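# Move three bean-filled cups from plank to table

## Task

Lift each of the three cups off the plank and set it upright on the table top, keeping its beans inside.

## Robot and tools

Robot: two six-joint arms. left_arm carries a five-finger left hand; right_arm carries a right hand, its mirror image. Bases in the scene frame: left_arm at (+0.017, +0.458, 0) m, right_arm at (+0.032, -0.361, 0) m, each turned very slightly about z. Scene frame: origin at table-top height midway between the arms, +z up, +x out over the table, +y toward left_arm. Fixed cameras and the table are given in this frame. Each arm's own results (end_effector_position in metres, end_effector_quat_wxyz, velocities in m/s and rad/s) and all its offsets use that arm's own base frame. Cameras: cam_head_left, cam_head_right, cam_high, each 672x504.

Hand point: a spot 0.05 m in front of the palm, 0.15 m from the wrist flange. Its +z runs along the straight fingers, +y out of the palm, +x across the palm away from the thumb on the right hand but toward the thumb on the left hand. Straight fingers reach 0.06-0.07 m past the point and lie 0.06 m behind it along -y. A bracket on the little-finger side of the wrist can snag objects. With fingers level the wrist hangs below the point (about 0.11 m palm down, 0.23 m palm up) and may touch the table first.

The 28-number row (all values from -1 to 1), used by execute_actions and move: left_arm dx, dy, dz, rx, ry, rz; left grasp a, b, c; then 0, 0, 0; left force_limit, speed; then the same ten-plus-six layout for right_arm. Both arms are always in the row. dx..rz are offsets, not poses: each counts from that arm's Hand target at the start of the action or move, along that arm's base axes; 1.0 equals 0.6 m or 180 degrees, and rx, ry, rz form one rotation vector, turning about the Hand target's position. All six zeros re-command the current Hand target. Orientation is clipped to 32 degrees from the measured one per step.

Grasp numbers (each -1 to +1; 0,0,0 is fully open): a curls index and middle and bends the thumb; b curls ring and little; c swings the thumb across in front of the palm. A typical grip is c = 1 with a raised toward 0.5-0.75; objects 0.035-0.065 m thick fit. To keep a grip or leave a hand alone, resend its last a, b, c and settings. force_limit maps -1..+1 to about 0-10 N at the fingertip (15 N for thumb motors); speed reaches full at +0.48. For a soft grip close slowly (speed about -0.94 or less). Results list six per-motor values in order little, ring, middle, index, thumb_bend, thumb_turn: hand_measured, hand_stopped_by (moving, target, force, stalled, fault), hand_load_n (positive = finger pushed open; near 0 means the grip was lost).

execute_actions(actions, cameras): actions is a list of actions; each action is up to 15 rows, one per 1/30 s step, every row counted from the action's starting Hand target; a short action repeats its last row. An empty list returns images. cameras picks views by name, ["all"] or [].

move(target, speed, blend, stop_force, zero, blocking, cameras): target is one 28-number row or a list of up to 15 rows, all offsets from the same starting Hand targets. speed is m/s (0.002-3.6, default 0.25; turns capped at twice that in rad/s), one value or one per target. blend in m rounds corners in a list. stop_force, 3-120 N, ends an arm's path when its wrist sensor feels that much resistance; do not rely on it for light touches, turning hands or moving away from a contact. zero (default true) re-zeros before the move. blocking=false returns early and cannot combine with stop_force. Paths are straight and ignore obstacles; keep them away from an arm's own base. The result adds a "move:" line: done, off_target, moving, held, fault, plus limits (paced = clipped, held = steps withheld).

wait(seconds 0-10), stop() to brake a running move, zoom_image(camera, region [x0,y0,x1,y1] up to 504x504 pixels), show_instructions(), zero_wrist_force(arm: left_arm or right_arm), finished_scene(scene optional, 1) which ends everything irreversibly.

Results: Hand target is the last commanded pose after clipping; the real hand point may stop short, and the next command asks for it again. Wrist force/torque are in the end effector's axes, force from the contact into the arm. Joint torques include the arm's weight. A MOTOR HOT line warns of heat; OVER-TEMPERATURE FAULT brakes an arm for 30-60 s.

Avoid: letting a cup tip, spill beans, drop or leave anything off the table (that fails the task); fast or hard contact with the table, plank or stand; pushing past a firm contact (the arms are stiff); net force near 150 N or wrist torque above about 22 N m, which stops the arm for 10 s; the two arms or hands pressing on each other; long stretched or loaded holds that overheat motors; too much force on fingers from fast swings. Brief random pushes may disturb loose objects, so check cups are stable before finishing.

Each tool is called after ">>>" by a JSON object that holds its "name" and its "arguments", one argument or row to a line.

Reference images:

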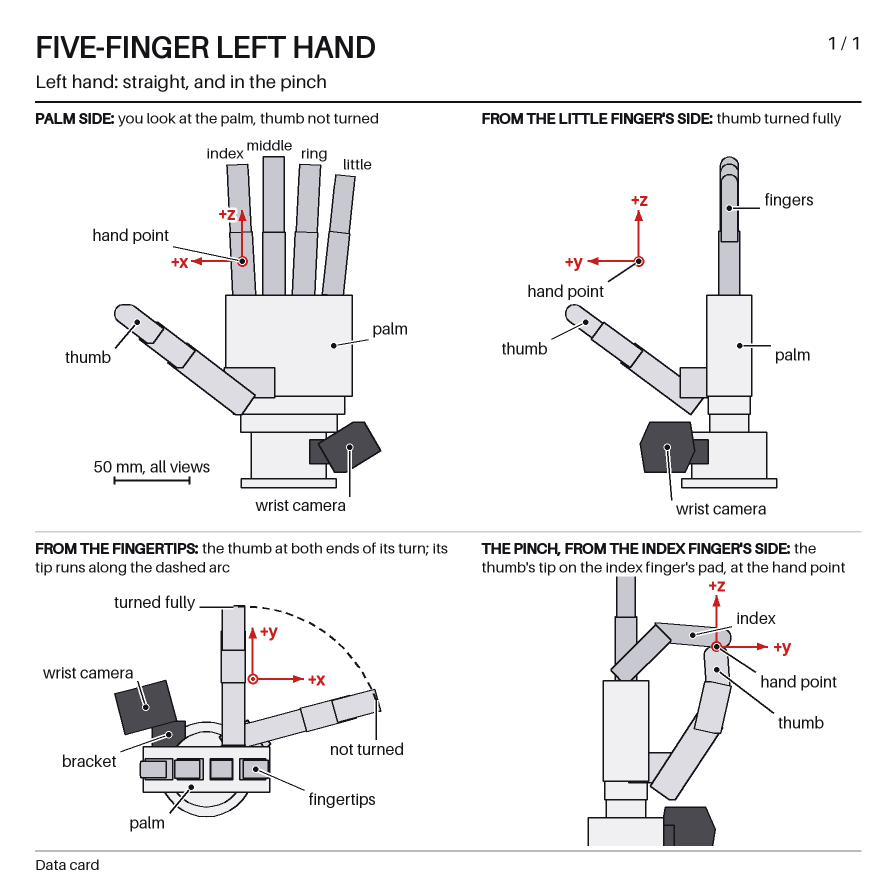

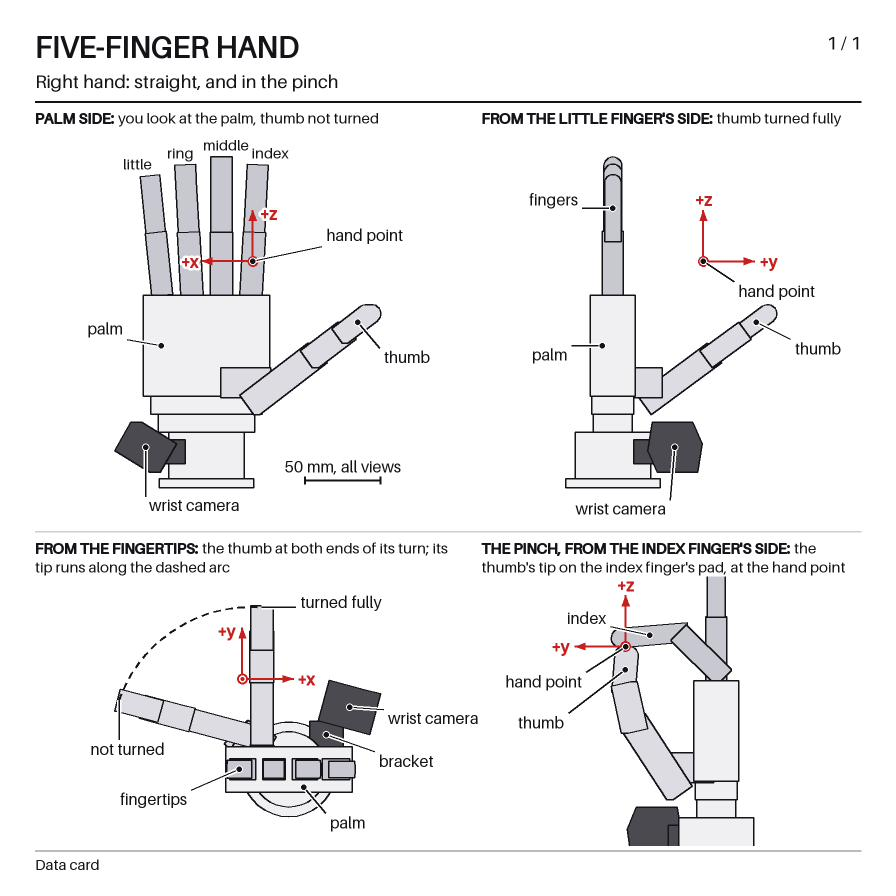

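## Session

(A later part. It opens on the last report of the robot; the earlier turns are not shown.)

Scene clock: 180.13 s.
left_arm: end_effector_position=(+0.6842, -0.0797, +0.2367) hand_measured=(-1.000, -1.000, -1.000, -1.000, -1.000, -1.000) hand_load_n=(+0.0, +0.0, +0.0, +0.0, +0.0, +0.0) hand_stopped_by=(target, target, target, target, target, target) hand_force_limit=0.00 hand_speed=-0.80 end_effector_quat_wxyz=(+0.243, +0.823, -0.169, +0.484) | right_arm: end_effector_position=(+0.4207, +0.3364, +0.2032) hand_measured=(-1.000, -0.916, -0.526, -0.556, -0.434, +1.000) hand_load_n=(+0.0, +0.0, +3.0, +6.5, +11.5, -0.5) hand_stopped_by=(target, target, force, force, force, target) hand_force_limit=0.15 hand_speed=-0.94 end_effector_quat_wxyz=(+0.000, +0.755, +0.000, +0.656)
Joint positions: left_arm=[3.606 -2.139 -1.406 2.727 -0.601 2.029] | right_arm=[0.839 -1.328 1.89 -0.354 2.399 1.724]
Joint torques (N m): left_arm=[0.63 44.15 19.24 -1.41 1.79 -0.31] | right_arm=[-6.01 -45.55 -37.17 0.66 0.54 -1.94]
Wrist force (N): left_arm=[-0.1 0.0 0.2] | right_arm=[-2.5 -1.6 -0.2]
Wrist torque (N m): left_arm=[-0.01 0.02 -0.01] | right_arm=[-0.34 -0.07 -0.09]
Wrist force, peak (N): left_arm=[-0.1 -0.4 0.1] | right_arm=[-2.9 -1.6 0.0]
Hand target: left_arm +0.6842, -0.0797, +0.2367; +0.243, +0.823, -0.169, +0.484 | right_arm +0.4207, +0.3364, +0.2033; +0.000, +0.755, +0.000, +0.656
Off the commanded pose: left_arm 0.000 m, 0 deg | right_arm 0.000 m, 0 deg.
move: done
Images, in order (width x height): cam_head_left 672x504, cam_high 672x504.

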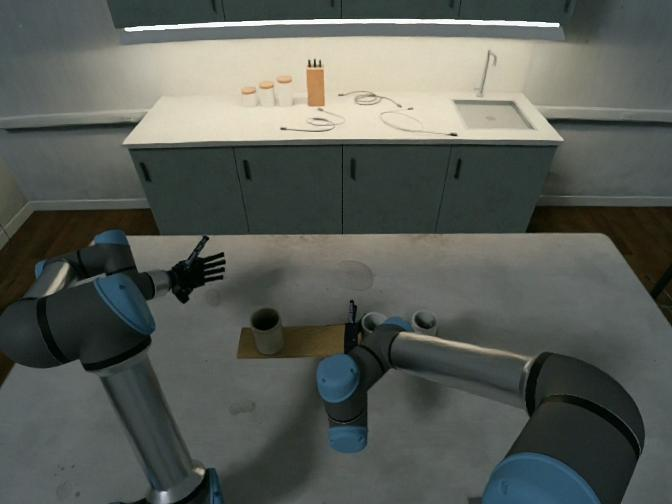

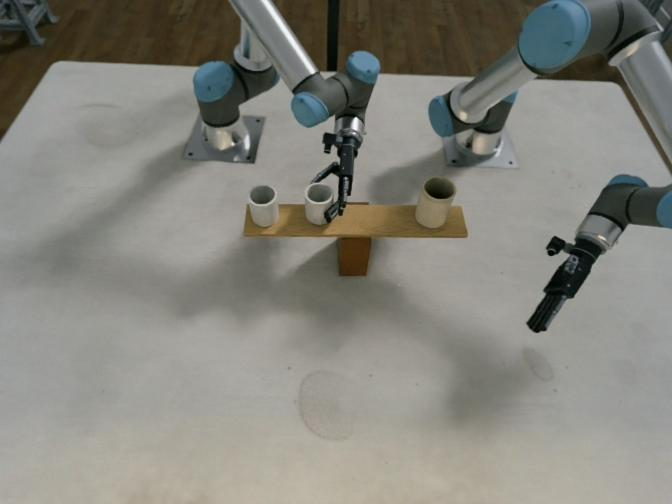

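>>> {"name": "move", "arguments": {
  "target": [0,0,0,0,0,0,0,0,0,0,0,0,0,-0.8,0,0,0.007,0,0,0,0.56,0,1,0,0,0,0.15,-0.94],
  "speed": 0.02,
  "cameras": ["cam_high","cam_head_left"]
}}

>>> {"name": "zoom_image", "arguments": {
  "camera": "cam_high",
  "region": [230, 160, 480, 290]
}}

Scene clock: 182.47 s.
left_arm: end_effector_position=(+0.6842, -0.0797, +0.2367) hand_measured=(-1.000, -1.000, -1.000, -1.000, -1.000, -1.000) hand_load_n=(+0.0, +0.0, +0.0, +0.0, +0.0, +0.0) hand_stopped_by=(target, target, target, target, target, target) hand_force_limit=0.00 hand_speed=-0.80 end_effector_quat_wxyz=(+0.243, +0.823, -0.169, +0.484) | right_arm: end_effector_position=(+0.4207, +0.3364, +0.2074) hand_measured=(-1.000, -0.916, -0.526, -0.556, -0.434, +1.000) hand_load_n=(+0.0, +0.0, +3.0, +6.5, +11.0, -0.5) hand_stopped_by=(target, target, force, force, force, target) hand_force_limit=0.15 hand_speed=-0.94 end_effector_quat_wxyz=(+0.000, +0.755, +0.000, +0.656)
Joint positions: left_arm=[3.606 -2.139 -1.406 2.727 -0.601 2.029] | right_arm=[0.839 -1.333 1.884 -0.343 2.399 1.724]
Joint torques (N m): left_arm=[-0.18 44.27 19.14 -1.67 1.85 -0.44] | right_arm=[-6.3 -44.25 -35.73 0.94 0.57 0.45]
Wrist force (N): left_arm=[-0.1 -0.1 0.1] | right_arm=[-2.7 -1.8 0.0]
Wrist torque (N m): left_arm=[-0.02 0.01 0.00] | right_arm=[-0.38 -0.05 -0.11]
Wrist force, peak (N): left_arm=[-0.1 -0.3 0.4] | right_arm=[-2.8 -1.8 -0.2]
Hand target: left_arm +0.6842, -0.0797, +0.2367; +0.243, +0.823, -0.169, +0.484 | right_arm +0.4207, +0.3364, +0.2075; +0.000, +0.755, +0.000, +0.656
Off the commanded pose: left_arm 0.000 m, 0 deg | right_arm 0.000 m, 0 deg.
move: done
Images, in order (width x height): cam_head_left 672x504, cam_high 672x504.

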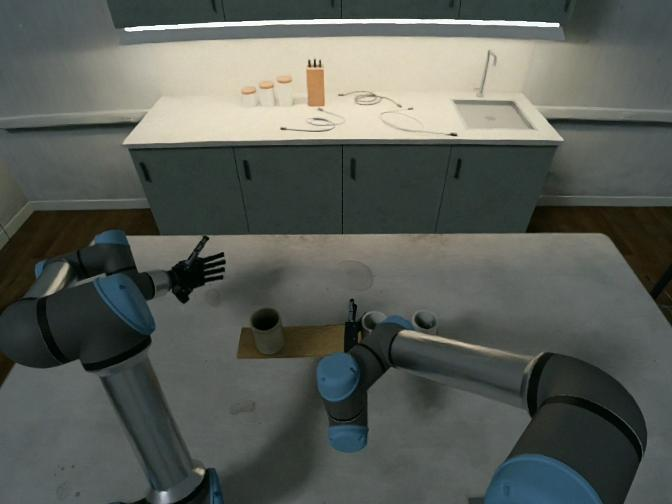

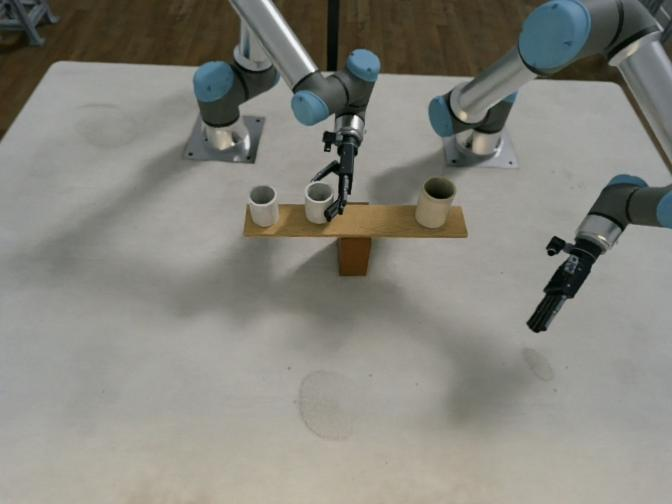

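Scaled by 2.016 from the camera's 672x504 image, which has a finer 960x720 frame.

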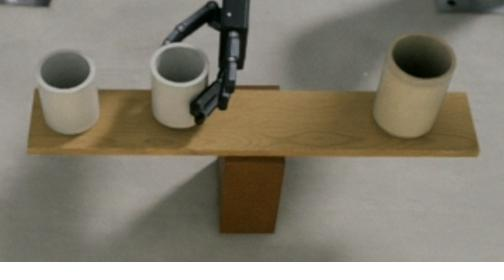

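>>> {"name": "move", "arguments": {
  "target": [
    [0,0,0,0,0,0,0,0,0,0,0,0,0,-0.8,0,0,0.2,0,0,0,0.56,0,1,0,0,0,0.15,-0.94],
    [0,0,0,0,0,0,0,0,0,0,0,0,0,-0.8,0.232,-0.685,0.217,0,0,0,0.56,0,1,0,0,0,0.15,-0.94],
    [0,0,0,0,0,0,0,0,0,0,0,0,0,-0.8,0.232,-0.685,-0.246,0,0,0,0.56,0,1,0,0,0,0.15,-0.94]
  ],
  "speed": 0.15,
  "blend": [0.04,0.06,0],
  "cameras": ["all"]
}}

Scene clock: 194.57 s.
left_arm: end_effector_position=(+0.6842, -0.0797, +0.2367) hand_measured=(-1.000, -1.000, -1.000, -1.000, -1.000, -1.000) hand_load_n=(+0.0, +0.0, +0.0, +0.0, +0.0, +0.0) hand_stopped_by=(target, target, target, target, target, target) hand_force_limit=0.00 hand_speed=-0.80 end_effector_quat_wxyz=(+0.243, +0.823, -0.169, +0.484) | right_arm: end_effector_position=(+0.5599, -0.0746, +0.0599) hand_measured=(-1.000, -0.916, -0.526, -0.556, -0.434, +1.000) hand_load_n=(+0.0, +0.0, +3.0, +6.5, +11.0, -0.5) hand_stopped_by=(target, target, force, force, force, target) hand_force_limit=0.15 hand_speed=-0.94 end_effector_quat_wxyz=(+0.000, +0.755, +0.000, +0.656)
Joint positions: left_arm=[3.606 -2.139 -1.406 2.727 -0.601 2.029] | right_arm=[-0.48 -1.286 2.37 -0.926 1.096 1.497]
Joint torques (N m): left_arm=[0.24 45.14 20.12 -1.7 1.97 -0.38] | right_arm=[5.55 -15.26 2.33 -3.34 1.08 1.54]
Wrist force (N): left_arm=[0.1 -0.2 0.3] | right_arm=[-2.5 -1.4 -0.2]
Wrist torque (N m): left_arm=[-0.04 0.00 0.01] | right_arm=[-0.32 -0.08 -0.08]
Wrist force, peak (N): left_arm=[0.0 -0.4 0.4] | right_arm=[-3.4 -1.6 0.1]
Hand target: left_arm +0.6842, -0.0797, +0.2367; +0.243, +0.823, -0.169, +0.484 | right_arm +0.5599, -0.0746, +0.0599; +0.000, +0.755, +0.000, +0.656
Off the commanded pose: left_arm 0.000 m, 0 deg | right_arm 0.000 m, 0 deg.
move: done

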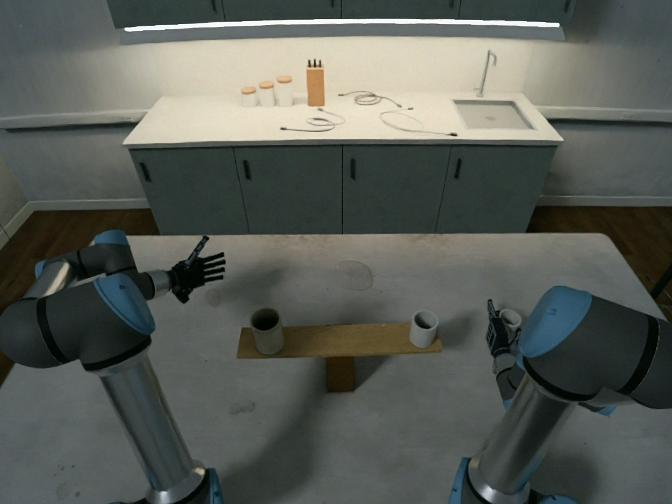

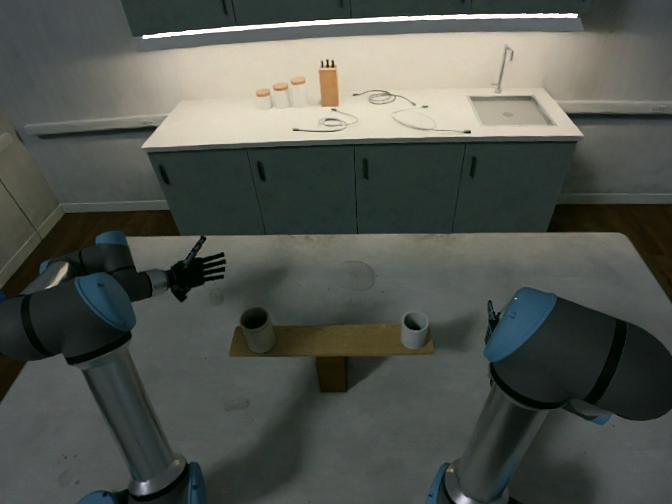

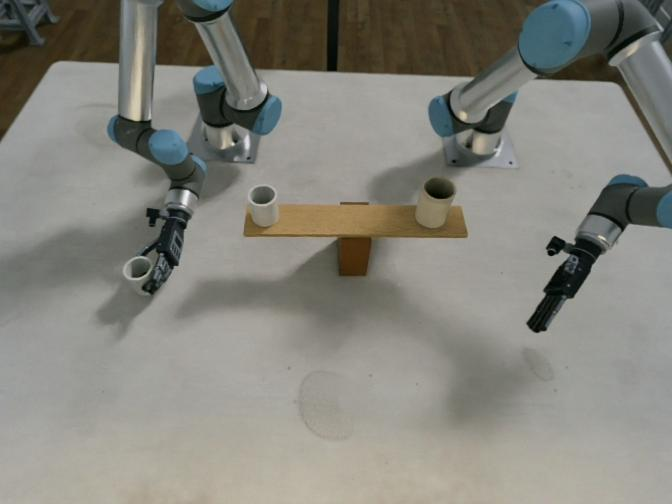

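>>> {"name": "move", "arguments": {
  "target": [0,0,0,0,0,0,0,0,0,0,0,0,0,-0.8,0,0,-0.05,0,0,0,0.56,0,1,0,0,0,0.15,-0.94],
  "speed": 0.015,
  "stop_force": 3,
  "cameras": ["cam_high"]
}}

>>> {"name": "zoom_image", "arguments": {
  "camera": "cam_high",
  "region": [100, 180, 220, 300]
}}

Scene clock: 199.03 s.
left_arm: end_effector_position=(+0.6842, -0.0797, +0.2367) hand_measured=(-1.000, -1.000, -1.000, -1.000, -1.000, -1.000) hand_load_n=(+0.0, +0.0, +0.0, +0.0, +0.0, +0.0) hand_stopped_by=(target, target, target, target, target, target) hand_force_limit=0.00 hand_speed=-0.80 end_effector_quat_wxyz=(+0.243, +0.823, -0.169, +0.484) | right_arm: end_effector_position=(+0.5599, -0.0746, +0.0385) hand_measured=(-1.000, -0.916, -0.526, -0.556, -0.434, +1.000) hand_load_n=(+0.0, +0.0, +3.0, +6.0, +11.5, -1.0) hand_stopped_by=(target, target, force, force, force, target) hand_force_limit=0.15 hand_speed=-0.94 end_effector_quat_wxyz=(+0.000, +0.755, +0.000, +0.656)
Joint positions: left_arm=[3.606 -2.139 -1.406 2.727 -0.601 2.029] | right_arm=[-0.48 -1.22 2.379 -1.001 1.096 1.497]
Joint torques (N m): left_arm=[0.47 45.5 19.6 -1.78 2.13 -0.41] | right_arm=[1.55 -38.76 -24.79 0.82 -0.09 -1.38]
Wrist force (N): left_arm=[-0.1 -0.1 0.3] | right_arm=[0.1 -1.0 -0.6]
Wrist torque (N m): left_arm=[-0.02 0.03 -0.01] | right_arm=[-0.27 0.02 -0.02]
Wrist force, peak (N): left_arm=[0.1 -0.2 0.5] | right_arm=[6.4 -2.9 -5.6]
Hand target: left_arm +0.6842, -0.0797, +0.2367; +0.243, +0.823, -0.169, +0.484 | right_arm +0.5599, -0.0746, +0.0385; +0.000, +0.755, +0.000, +0.656 (not the last commanded pose)
Off the commanded pose: left_arm 0.000 m, 0 deg | right_arm 0.009 m, 0 deg.
move: contact (right_arm)
Images, in order (width x height): cam_high 672x504.

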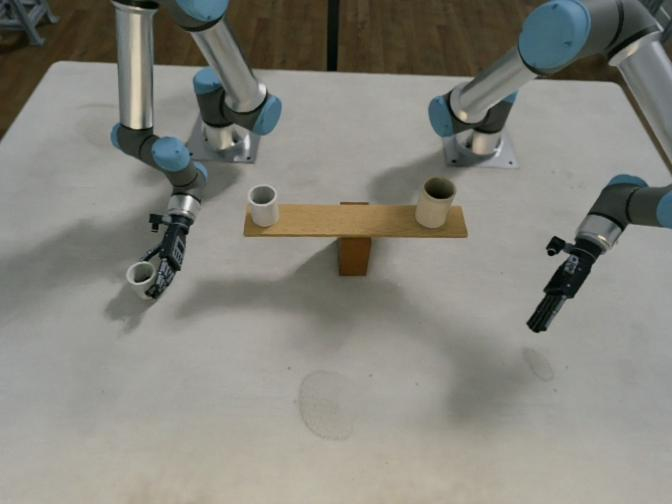

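Scaled by 4.200 from the camera's 672x504 image, which has a finer 960x720 frame.

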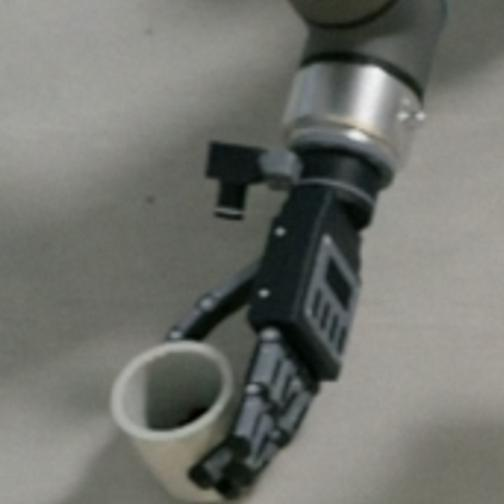

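>>> {"name": "move", "arguments": {
  "target": [
    [-0.224,-0.15,0.372,-0.44,0.143,0.148,0,0,1,0,0,0,0,0,0,0,0,0,0,0,0,0,1,0,0,0,0.15,-0.85],
    [-0.599,-0.2485,0.305,-0.88,0.286,0.295,0,0,1,0,0,0,0,0,0,0,0,0,0,0,0,0,1,0,0,0,0.15,-0.85]
  ],
  "speed": 0.35,
  "blend": [0.08,0],
  "cameras": ["all"]
}}

>>> {"name": "zoom_image", "arguments": {
  "camera": "cam_high",
  "region": [100, 180, 220, 300]
}}

Scene clock: 222.60 s.
left_arm: end_effector_position=(+0.3248, -0.2288, +0.4197) hand_measured=(-1.000, -1.000, -1.000, -1.000, -0.650, +1.000) hand_load_n=(+0.0, +0.0, +0.0, +0.0, +0.0, +0.5) hand_stopped_by=(target, target, target, target, target, target) hand_force_limit=0.00 hand_speed=0.00 end_effector_quat_wxyz=(+0.659, +0.011, +0.752, +0.006) | right_arm: end_effector_position=(+0.5599, -0.0746, +0.0385) hand_measured=(-1.000, -1.000, -1.000, -1.000, -0.650, +1.000) hand_load_n=(+0.0, +0.0, +0.0, +0.0, +0.0, +0.5) hand_stopped_by=(target, target, target, target, target, target) hand_force_limit=0.15 hand_speed=-0.85 end_effector_quat_wxyz=(+0.000, +0.755, +0.000, +0.656)
Joint positions: left_arm=[2.304 -1.321 -1.807 2.935 -2.394 -1.69] | right_arm=[-0.48 -1.22 2.379 -1.001 1.096 1.497]
Joint torques (N m): left_arm=[-10.86 0.64 32.8 -0.9 -1.9 -1.49] | right_arm=[1.79 -21.29 -12.31 -2.43 0.25 -1.26]
Wrist force (N): left_arm=[-2.1 -3.2 3.0] | right_arm=[-0.6 -1.2 -0.5]
Wrist torque (N m): left_arm=[-0.81 0.67 -0.05] | right_arm=[-0.30 -0.04 -0.06]
Wrist force, peak (N): left_arm=[-3.0 -2.6 4.0] | right_arm=[1.3 0.2 -1.6]
Hand target: left_arm +0.3248, -0.2288, +0.4197; +0.659, +0.011, +0.752, +0.006 | right_arm +0.5599, -0.0746, +0.0385; +0.000, +0.755, +0.000, +0.656
Off the commanded pose: left_arm 0.000 m, 0 deg | right_arm 0.000 m, 0 deg.
move: done; blend cut to 0 m at target 1

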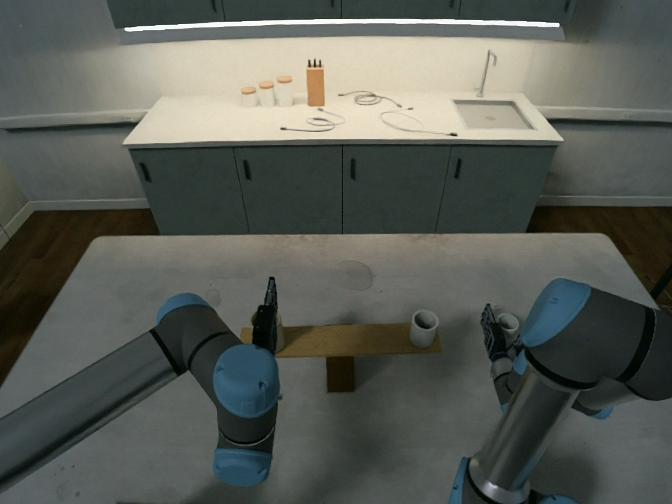

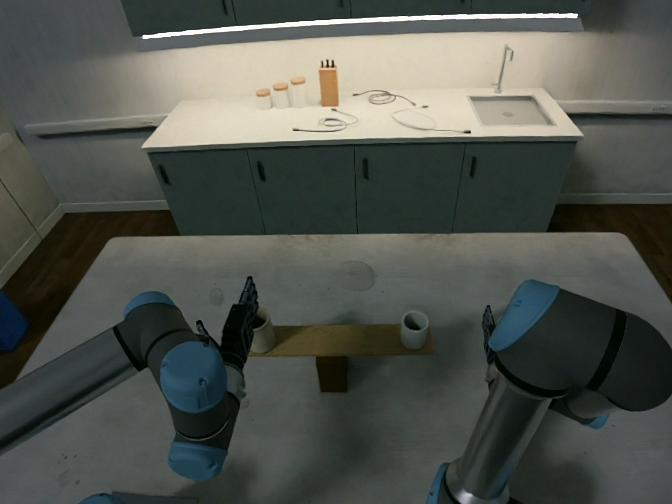

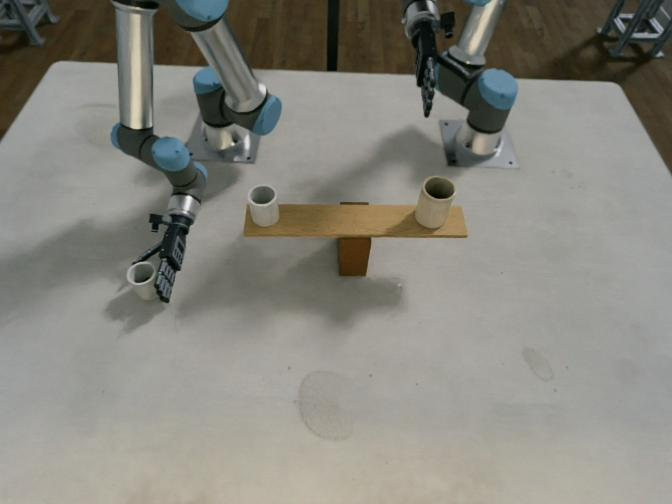

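Scaled by 4.200 from the camera's 672x504 image, which has a finer 960x720 frame.

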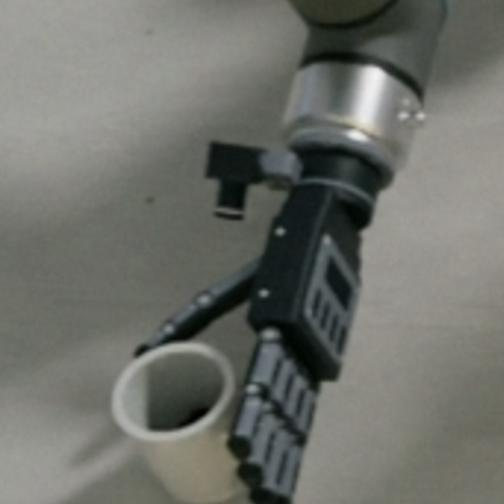

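>>> {"name": "move", "arguments": {
  "target": [
    [0,0,0,0,0,0,0,0,1,0,0,0,0,0,-0.05,0,0,0,0,0,0,0,1,0,0,0,0.15,-0.85],
    [0,0,-0.2,0,0,0,0,0,1,0,0,0,0,0,-0.05,0,0.433,0,0,0,0,0,1,0,0,0,0.15,-0.85],
    [0,0,-0.353,0,0,0,0,0,1,0,0,0,0,0,-0.1,0.408,0.6025,0,0,0,0,0,1,0,0,0,0.15,-0.85],
    [0,0,-0.353,0,0,0,0,0,1,0,0,0,0,0,-0.383,0.463,0.436,0,0,0,0,0,1,0,0,0,0.15,-0.85]
  ],
  "speed": [0.05,0.25,0.3,0.3],
  "blend": [0,0.05,0.05,0],
  "cameras": ["all"]
}}

>>> {"name": "zoom_image", "arguments": {
  "camera": "cam_high",
  "region": [220, 110, 500, 280]
}}

>>> {"name": "zoom_image", "arguments": {
  "camera": "cam_high",
  "region": [390, 120, 490, 250]
}}

Scene clock: 235.77 s.
left_arm: end_effector_position=(+0.3248, -0.2288, +0.2079) hand_measured=(-1.000, -1.000, -1.000, -1.000, -0.650, +1.000) hand_load_n=(+0.0, +0.0, +0.0, +0.0, +0.0, +0.0) hand_stopped_by=(target, target, target, target, target, target) hand_force_limit=0.00 hand_speed=0.00 end_effector_quat_wxyz=(+0.659, +0.011, +0.752, +0.006) | right_arm: end_effector_position=(+0.3302, +0.2032, +0.3001) hand_measured=(-1.000, -1.000, -1.000, -1.000, -0.650, +1.000) hand_load_n=(+0.0, +0.0, +0.5, -0.5, +0.0, +0.0) hand_stopped_by=(target, target, target, target, target, target) hand_force_limit=0.15 hand_speed=-0.85 end_effector_quat_wxyz=(+0.000, +0.755, +0.000, +0.656)
Joint positions: left_arm=[2.304 -1.48 -2.251 3.537 -2.394 -1.691] | right_arm=[0.752 -1.844 2.124 -0.089 2.313 1.7]
Joint torques (N m): left_arm=[-9.57 3.41 5.07 2.41 -2.06 1.21] | right_arm=[9.54 0.89 -6.26 -2.53 2.45 2.06]
Wrist force (N): left_arm=[-2.3 -2.9 3.2] | right_arm=[-0.5 -1.8 -0.3]
Wrist torque (N m): left_arm=[-0.76 0.69 -0.10] | right_arm=[-0.39 -0.06 -0.18]
Wrist force, peak (N): left_arm=[-3.2 -3.1 3.2] | right_arm=[-2.1 -1.4 -0.4]
Hand target: left_arm +0.3248, -0.2288, +0.2079; +0.659, +0.011, +0.752, +0.006 | right_arm +0.3301, +0.2032, +0.3001; +0.000, +0.755, +0.000, +0.656
Off the commanded pose: left_arm 0.000 m, 0 deg | right_arm 0.000 m, 0 deg.
move: done

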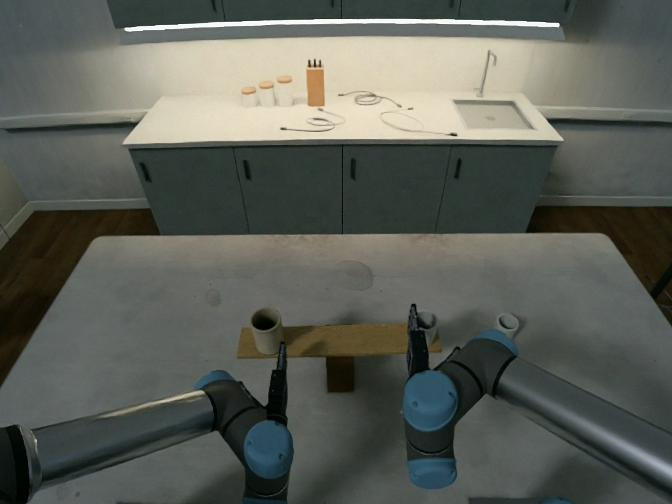

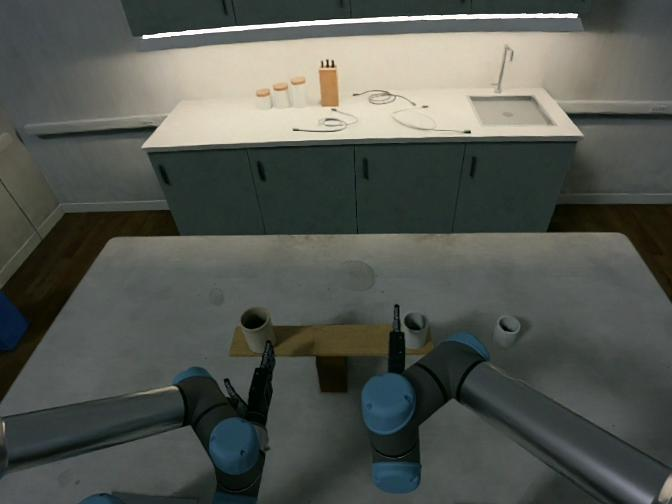

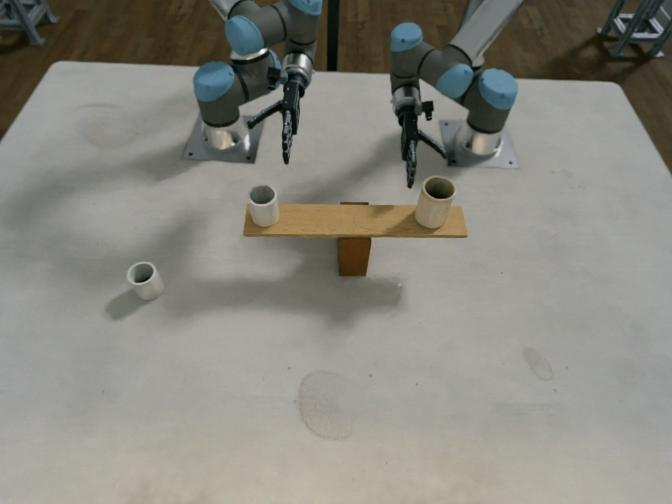

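Scaled by 1.800 from the camera's 672x504 image, which has a finer 960x720 frame.

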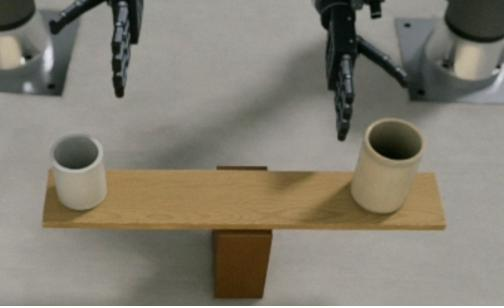

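Scaled by 3.877 from the camera's 672x504 image, which has a finer 960x720 frame.

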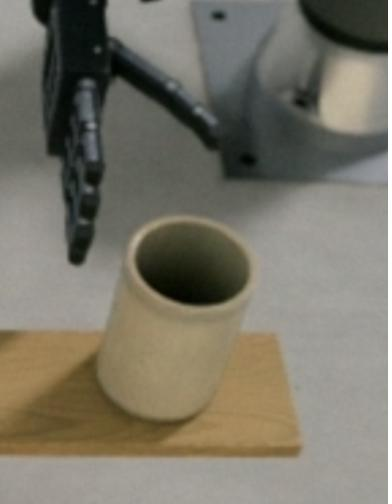

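>>> {"name": "move", "arguments": {
  "target": [
    [0,0,0,0,0,0,0,0,1,0,0,0,0,0,0,0,-0.1618,0,0,0,0,0,1,0,0,0,0.15,-0.85],
    [0.16,0,0,0,0,0,0,0,1,0,0,0,0,0,0.135,0,-0.1618,0,0,0,0,0,1,0,0,0,0.15,-0.85]
  ],
  "speed": [0.15,0.08],
  "cameras": ["all"]
}}

>>> {"name": "zoom_image", "arguments": {
  "camera": "cam_high",
  "region": [390, 120, 490, 250]
}}

>>> {"name": "zoom_image", "arguments": {
  "camera": "cam_high",
  "region": [220, 120, 320, 250]
}}

Scene clock: 248.10 s.
left_arm: end_effector_position=(+0.4206, -0.2288, +0.2079) hand_measured=(-1.000, -1.000, -1.000, -1.000, -0.650, +1.000) hand_load_n=(+0.0, +0.0, +0.0, +0.0, +0.0, +0.0) hand_stopped_by=(target, target, target, target, target, target) hand_force_limit=0.00 hand_speed=0.00 end_effector_quat_wxyz=(+0.659, +0.011, +0.752, +0.006) | right_arm: end_effector_position=(+0.4110, +0.2032, +0.2030) hand_measured=(-1.000, -1.000, -1.000, -1.000, -0.650, +1.000) hand_load_n=(+0.0, +0.0, +0.0, +0.0, +0.0, +0.0) hand_stopped_by=(target, target, target, target, target, target) hand_force_limit=0.15 hand_speed=-0.85 end_effector_quat_wxyz=(+0.000, +0.755, +0.000, +0.656)
Joint positions: left_arm=[2.524 -1.574 -2.161 3.574 -2.177 -1.639] | right_arm=[0.563 -1.632 2.227 -0.43 2.128 1.658]
Joint torques (N m): left_arm=[10.74 7.24 28.82 2.8 1.08 1.51] | right_arm=[-7.39 -7.35 -36.39 -2.8 -2.59 -1.91]
Wrist force (N): left_arm=[-2.4 -3.0 3.1] | right_arm=[-0.4 -1.5 -0.2]
Wrist torque (N m): left_arm=[-0.77 0.66 -0.23] | right_arm=[-0.34 -0.08 -0.05]
Wrist force, peak (N): left_arm=[-2.6 -3.0 3.7] | right_arm=[-0.6 -1.2 -1.7]
Hand target: left_arm +0.4208, -0.2288, +0.2079; +0.659, +0.011, +0.752, +0.006 | right_arm +0.4111, +0.2032, +0.2030; +0.000, +0.755, +0.000, +0.656
Off the commanded pose: left_arm 0.000 m, 0 deg | right_arm 0.000 m, 0 deg.
move: done

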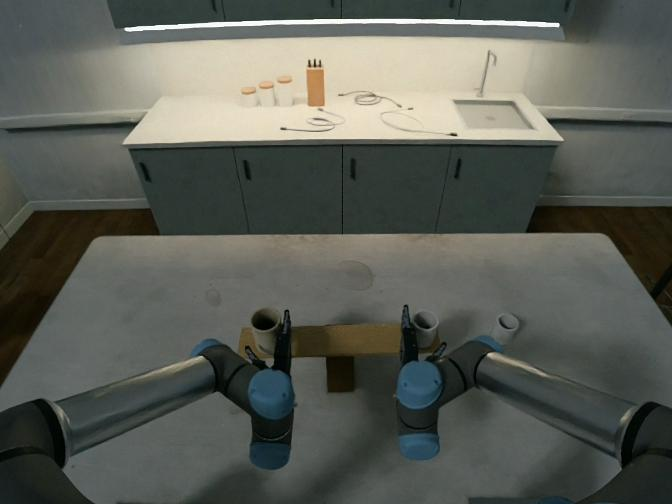

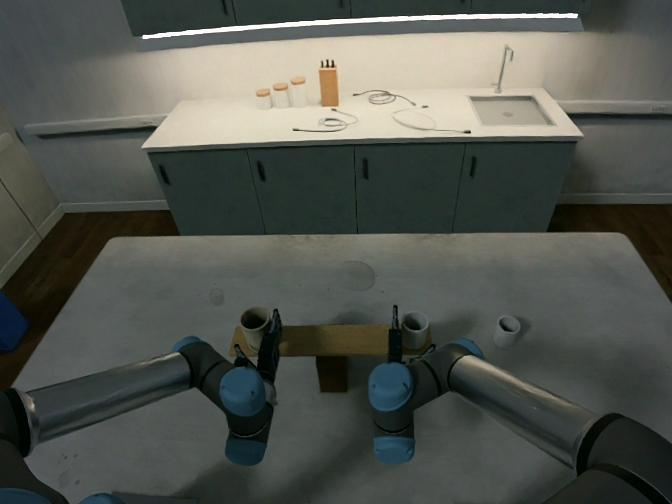

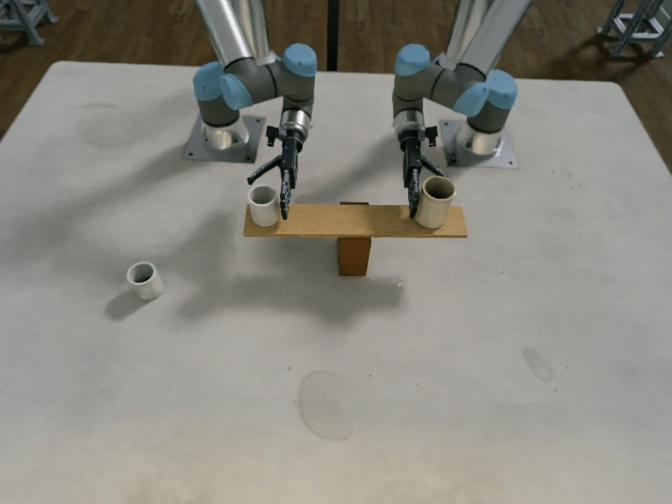

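Scaled by 3.877 from the camera's 672x504 image, which has a finer 960x720 frame.

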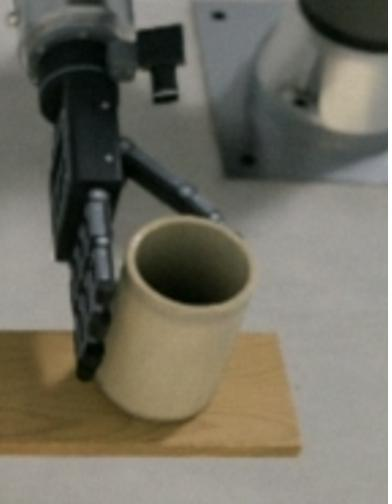

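Scaled by 3.877 from the camera's 672x504 image, which has a finer 960x720 frame.

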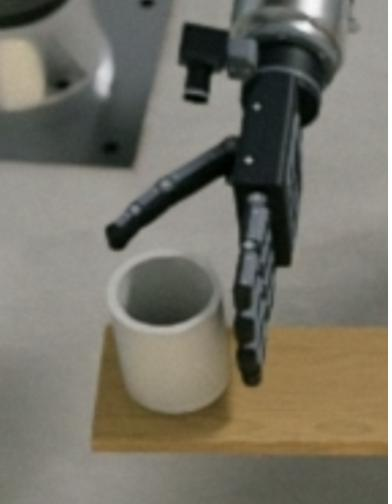

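>>> {"name": "move", "arguments": {
  "target": [0.02,0,0,0,0,0,0,0,1,0,0,0,0,0,0.025,0,0,0,0,0,0,0,1,0,0,0,0.15,-0.85],
  "speed": 0.04,
  "cameras": ["all"]
}}

>>> {"name": "zoom_image", "arguments": {
  "camera": "cam_high",
  "region": [390, 120, 490, 250]
}}

>>> {"name": "zoom_image", "arguments": {
  "camera": "cam_high",
  "region": [220, 120, 320, 250]
}}

>>> {"name": "zoom_image", "arguments": {
  "camera": "cam_head_right",
  "region": [200, 290, 320, 390]
}}

Scene clock: 252.20 s.
left_arm: end_effector_position=(+0.4327, -0.2288, +0.2079) hand_measured=(-1.000, -1.000, -1.000, -1.000, -0.650, +1.000) hand_load_n=(+0.0, +0.0, +0.0, +0.0, +0.0, +0.0) hand_stopped_by=(target, target, target, target, target, target) hand_force_limit=0.00 hand_speed=0.00 end_effector_quat_wxyz=(+0.659, +0.011, +0.752, +0.006) | right_arm: end_effector_position=(+0.4260, +0.2032, +0.2030) hand_measured=(-1.000, -1.000, -1.000, -1.000, -0.650, +1.000) hand_load_n=(+0.0, +0.0, +0.0, +0.0, +0.0, +0.5) hand_stopped_by=(target, target, target, target, target, target) hand_force_limit=0.15 hand_speed=-0.85 end_effector_quat_wxyz=(+0.000, +0.755, +0.000, +0.656)
Joint positions: left_arm=[2.546 -1.589 -2.145 3.576 -2.155 -1.635] | right_arm=[0.536 -1.61 2.207 -0.434 2.101 1.653]
Joint torques (N m): left_arm=[12.01 8.79 29.15 2.73 1.12 1.54] | right_arm=[-7.17 -8.04 -35.29 -2.86 -2.53 -1.84]
Wrist force (N): left_arm=[-2.5 -3.0 3.4] | right_arm=[-0.7 -1.6 -0.2]
Wrist torque (N m): left_arm=[-0.78 0.66 -0.22] | right_arm=[-0.35 -0.02 -0.08]
Wrist force, peak (N): left_arm=[-2.5 -3.0 3.6] | right_arm=[-0.7 -1.6 -0.2]
Hand target: left_arm +0.4328, -0.2288, +0.2079; +0.659, +0.011, +0.752, +0.006 | right_arm +0.4261, +0.2032, +0.2030; +0.000, +0.755, +0.000, +0.656
Off the commanded pose: left_arm 0.000 m, 0 deg | right_arm 0.000 m, 0 deg.
move: done

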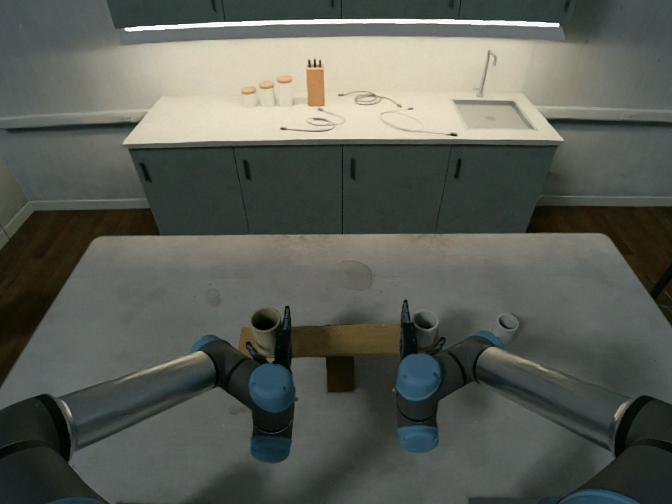

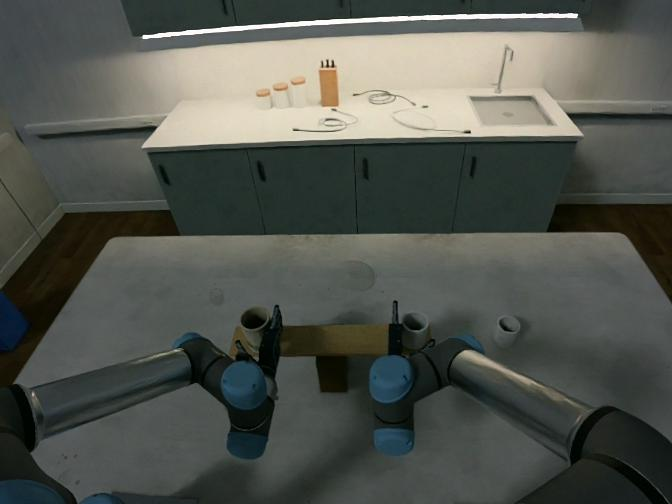

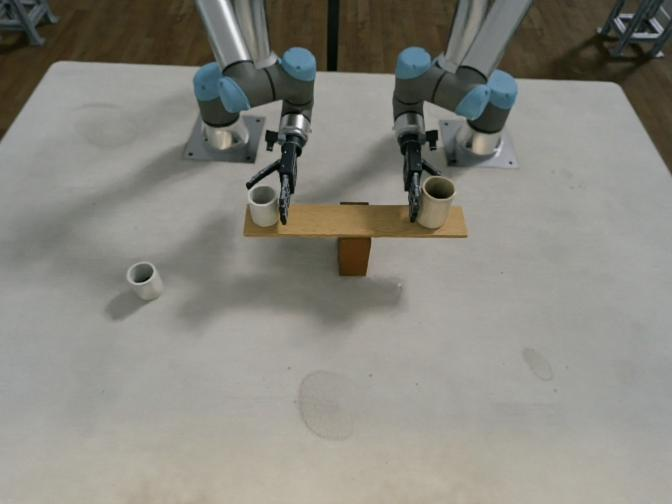

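Scaled by 3.877 from the camera's 672x504 image, which has a finer 960x720 frame.

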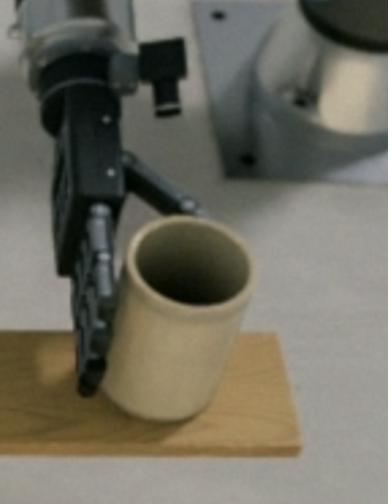

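Scaled by 3.877 from the camera's 672x504 image, which has a finer 960x720 frame.

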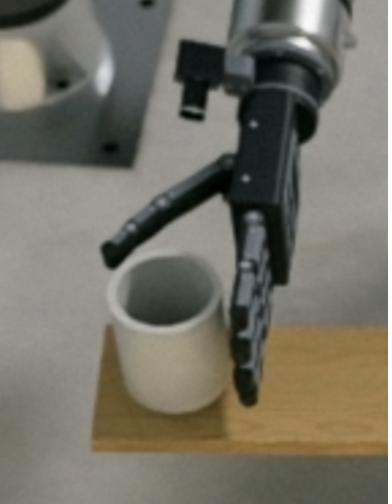

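Scaled by 4.200 from the camera's 672x504 image, which has a finer 960x720 frame.

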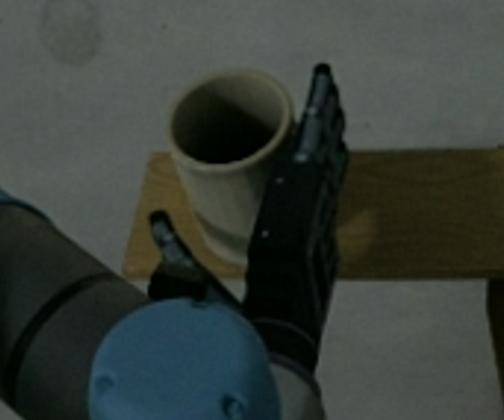

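>>> {"name": "move", "arguments": {
  "target": [0,0,0,0,0,0,0.5,0,1,0,0,0,-0.3,-0.93,0,0,0,0,0,0,0.5,0,1,0,0,0,-0.3,-0.93],
  "cameras": ["all"]
}}

>>> {"name": "zoom_image", "arguments": {
  "camera": "cam_high",
  "region": [390, 120, 490, 250]
}}

>>> {"name": "zoom_image", "arguments": {
  "camera": "cam_high",
  "region": [220, 120, 320, 250]
}}

Scene clock: 260.70 s.
left_arm: end_effector_position=(+0.4328, -0.2288, +0.2079) hand_measured=(-1.000, -0.926, -0.640, -0.686, -0.488, +1.000) hand_load_n=(+0.0, +0.0, +4.5, +1.0, +7.0, +1.0) hand_stopped_by=(target, target, force, force, force, target) hand_force_limit=-0.30 hand_speed=-0.93 end_effector_quat_wxyz=(+0.659, +0.011, +0.752, +0.006) | right_arm: end_effector_position=(+0.4261, +0.2032, +0.2030) hand_measured=(-1.000, -0.926, -0.522, -0.562, -0.426, +1.000) hand_load_n=(+0.0, +0.0, +4.5, +2.0, +7.5, +0.5) hand_stopped_by=(target, target, force, force, force, target) hand_force_limit=-0.30 hand_speed=-0.93 end_effector_quat_wxyz=(+0.000, +0.755, +0.000, +0.656)
Joint positions: left_arm=[2.546 -1.59 -2.145 3.576 -2.155 -1.635] | right_arm=[0.536 -1.61 2.207 -0.434 2.101 1.653]
Joint torques (N m): left_arm=[11.69 9.94 25.02 1.23 -2.07 1.45] | right_arm=[-5.83 -8.46 -34.27 -2.72 -1.15 -1.8]
Wrist force (N): left_arm=[-1.4 -3.1 3.6] | right_arm=[-1.1 -1.6 -0.3]
Wrist torque (N m): left_arm=[-0.77 0.68 -0.20] | right_arm=[-0.32 -0.02 -0.06]
Wrist force, peak (N): left_arm=[-2.4 -4.3 4.0] | right_arm=[-1.1 -2.0 0.1]
Hand target: left_arm +0.4328, -0.2288, +0.2079; +0.659, +0.011, +0.752, +0.006 | right_arm +0.4261, +0.2032, +0.2030; +0.000, +0.755, +0.000, +0.656
Off the commanded pose: left_arm 0.000 m, 0 deg | right_arm 0.000 m, 0 deg.
move: done

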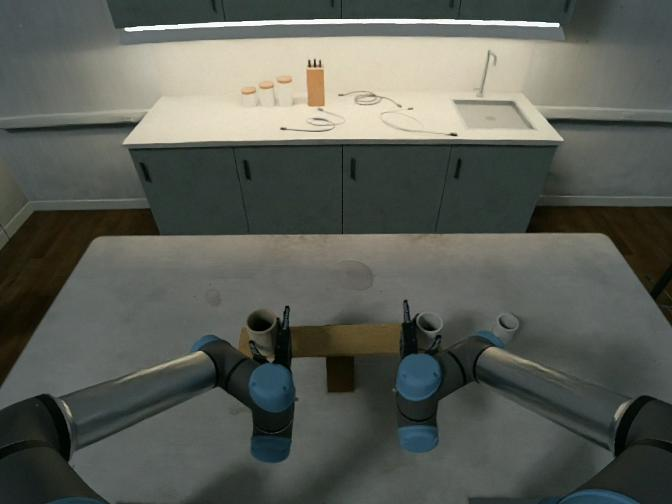

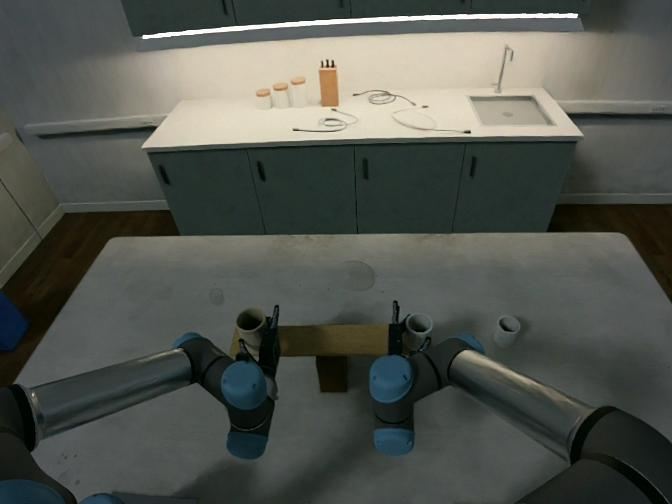

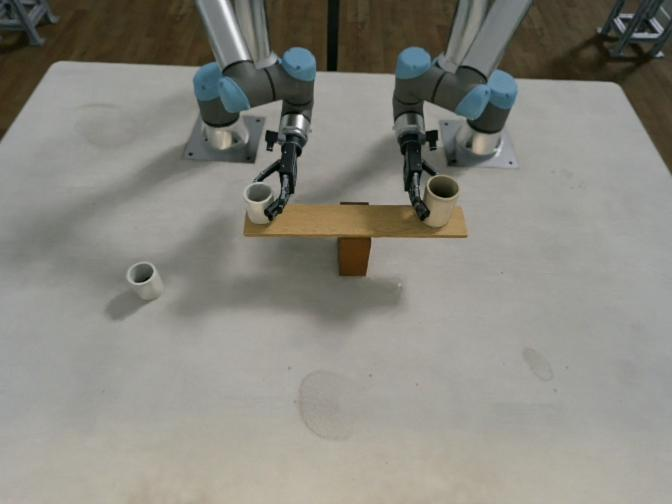

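Scaled by 3.877 from the camera's 672x504 image, which has a finer 960x720 frame.

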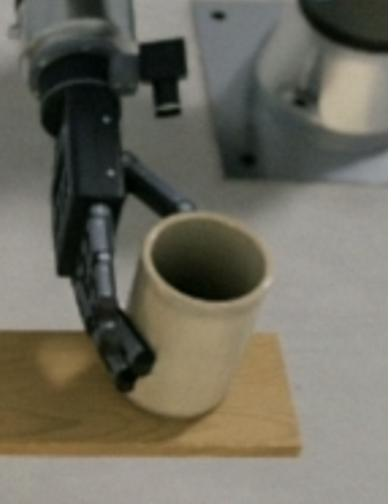

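Scaled by 3.877 from the camera's 672x504 image, which has a finer 960x720 frame.

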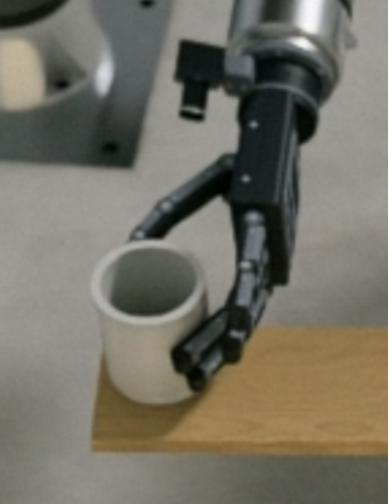

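>>> {"name": "move", "arguments": {
  "target": [0,0,0,0,0,0,0.58,0,1,0,0,0,0.3,-0.94,0,0,0,0,0,0,0.56,0,1,0,0,0,0.2,-0.94],
  "cameras": ["cam_high"]
}}

>>> {"name": "zoom_image", "arguments": {
  "camera": "cam_high",
  "region": [230, 130, 480, 260]
}}

Scene clock: 263.40 s.
left_arm: end_effector_position=(+0.4328, -0.2288, +0.2079) hand_measured=(-1.000, -0.914, -0.626, -0.660, -0.488, +1.000) hand_load_n=(+0.5, +0.0, +4.0, +6.5, +13.5, +1.0) hand_stopped_by=(target, target, force, force, force, target) hand_force_limit=0.30 hand_speed=-0.94 end_effector_quat_wxyz=(+0.659, +0.011, +0.752, +0.006) | right_arm: end_effector_position=(+0.4261, +0.2032, +0.2030) hand_measured=(-1.000, -0.916, -0.514, -0.542, -0.428, +1.000) hand_load_n=(+0.0, +0.0, +3.5, +6.5, +11.0, -0.5) hand_stopped_by=(target, target, force, force, force, target) hand_force_limit=0.20 hand_speed=-0.94 end_effector_quat_wxyz=(+0.000, +0.755, +0.000, +0.656)
Joint positions: left_arm=[2.546 -1.59 -2.145 3.576 -2.155 -1.635] | right_arm=[0.536 -1.61 2.207 -0.434 2.101 1.653]
Joint torques (N m): left_arm=[11.63 11.6 22.08 0.27 -1.77 1.45] | right_arm=[-6.55 -9.25 -33.73 -2.37 -0.12 -1.91]
Wrist force (N): left_arm=[-0.4 -3.1 3.6] | right_arm=[-2.0 -1.3 0.0]
Wrist torque (N m): left_arm=[-0.77 0.69 -0.24] | right_arm=[-0.31 -0.07 -0.05]
Wrist force, peak (N): left_arm=[-0.3 -3.7 4.0] | right_arm=[-2.9 -1.4 0.0]
Hand target: left_arm +0.4328, -0.2288, +0.2079; +0.659, +0.011, +0.752, +0.006 | right_arm +0.4261, +0.2032, +0.2030; +0.000, +0.755, +0.000, +0.656
Off the commanded pose: left_arm 0.000 m, 0 deg | right_arm 0.000 m, 0 deg.
move: done
Images, in order (width x height): cam_high 672x504.

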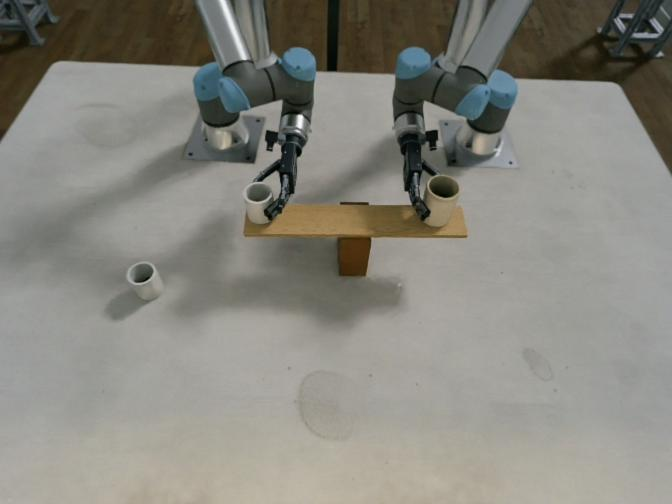

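Scaled by 2.016 from the camera's 672x504 image, which has a finer 960x720 frame.

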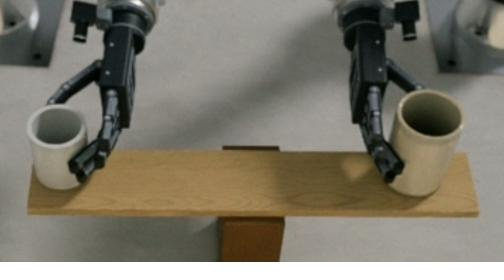

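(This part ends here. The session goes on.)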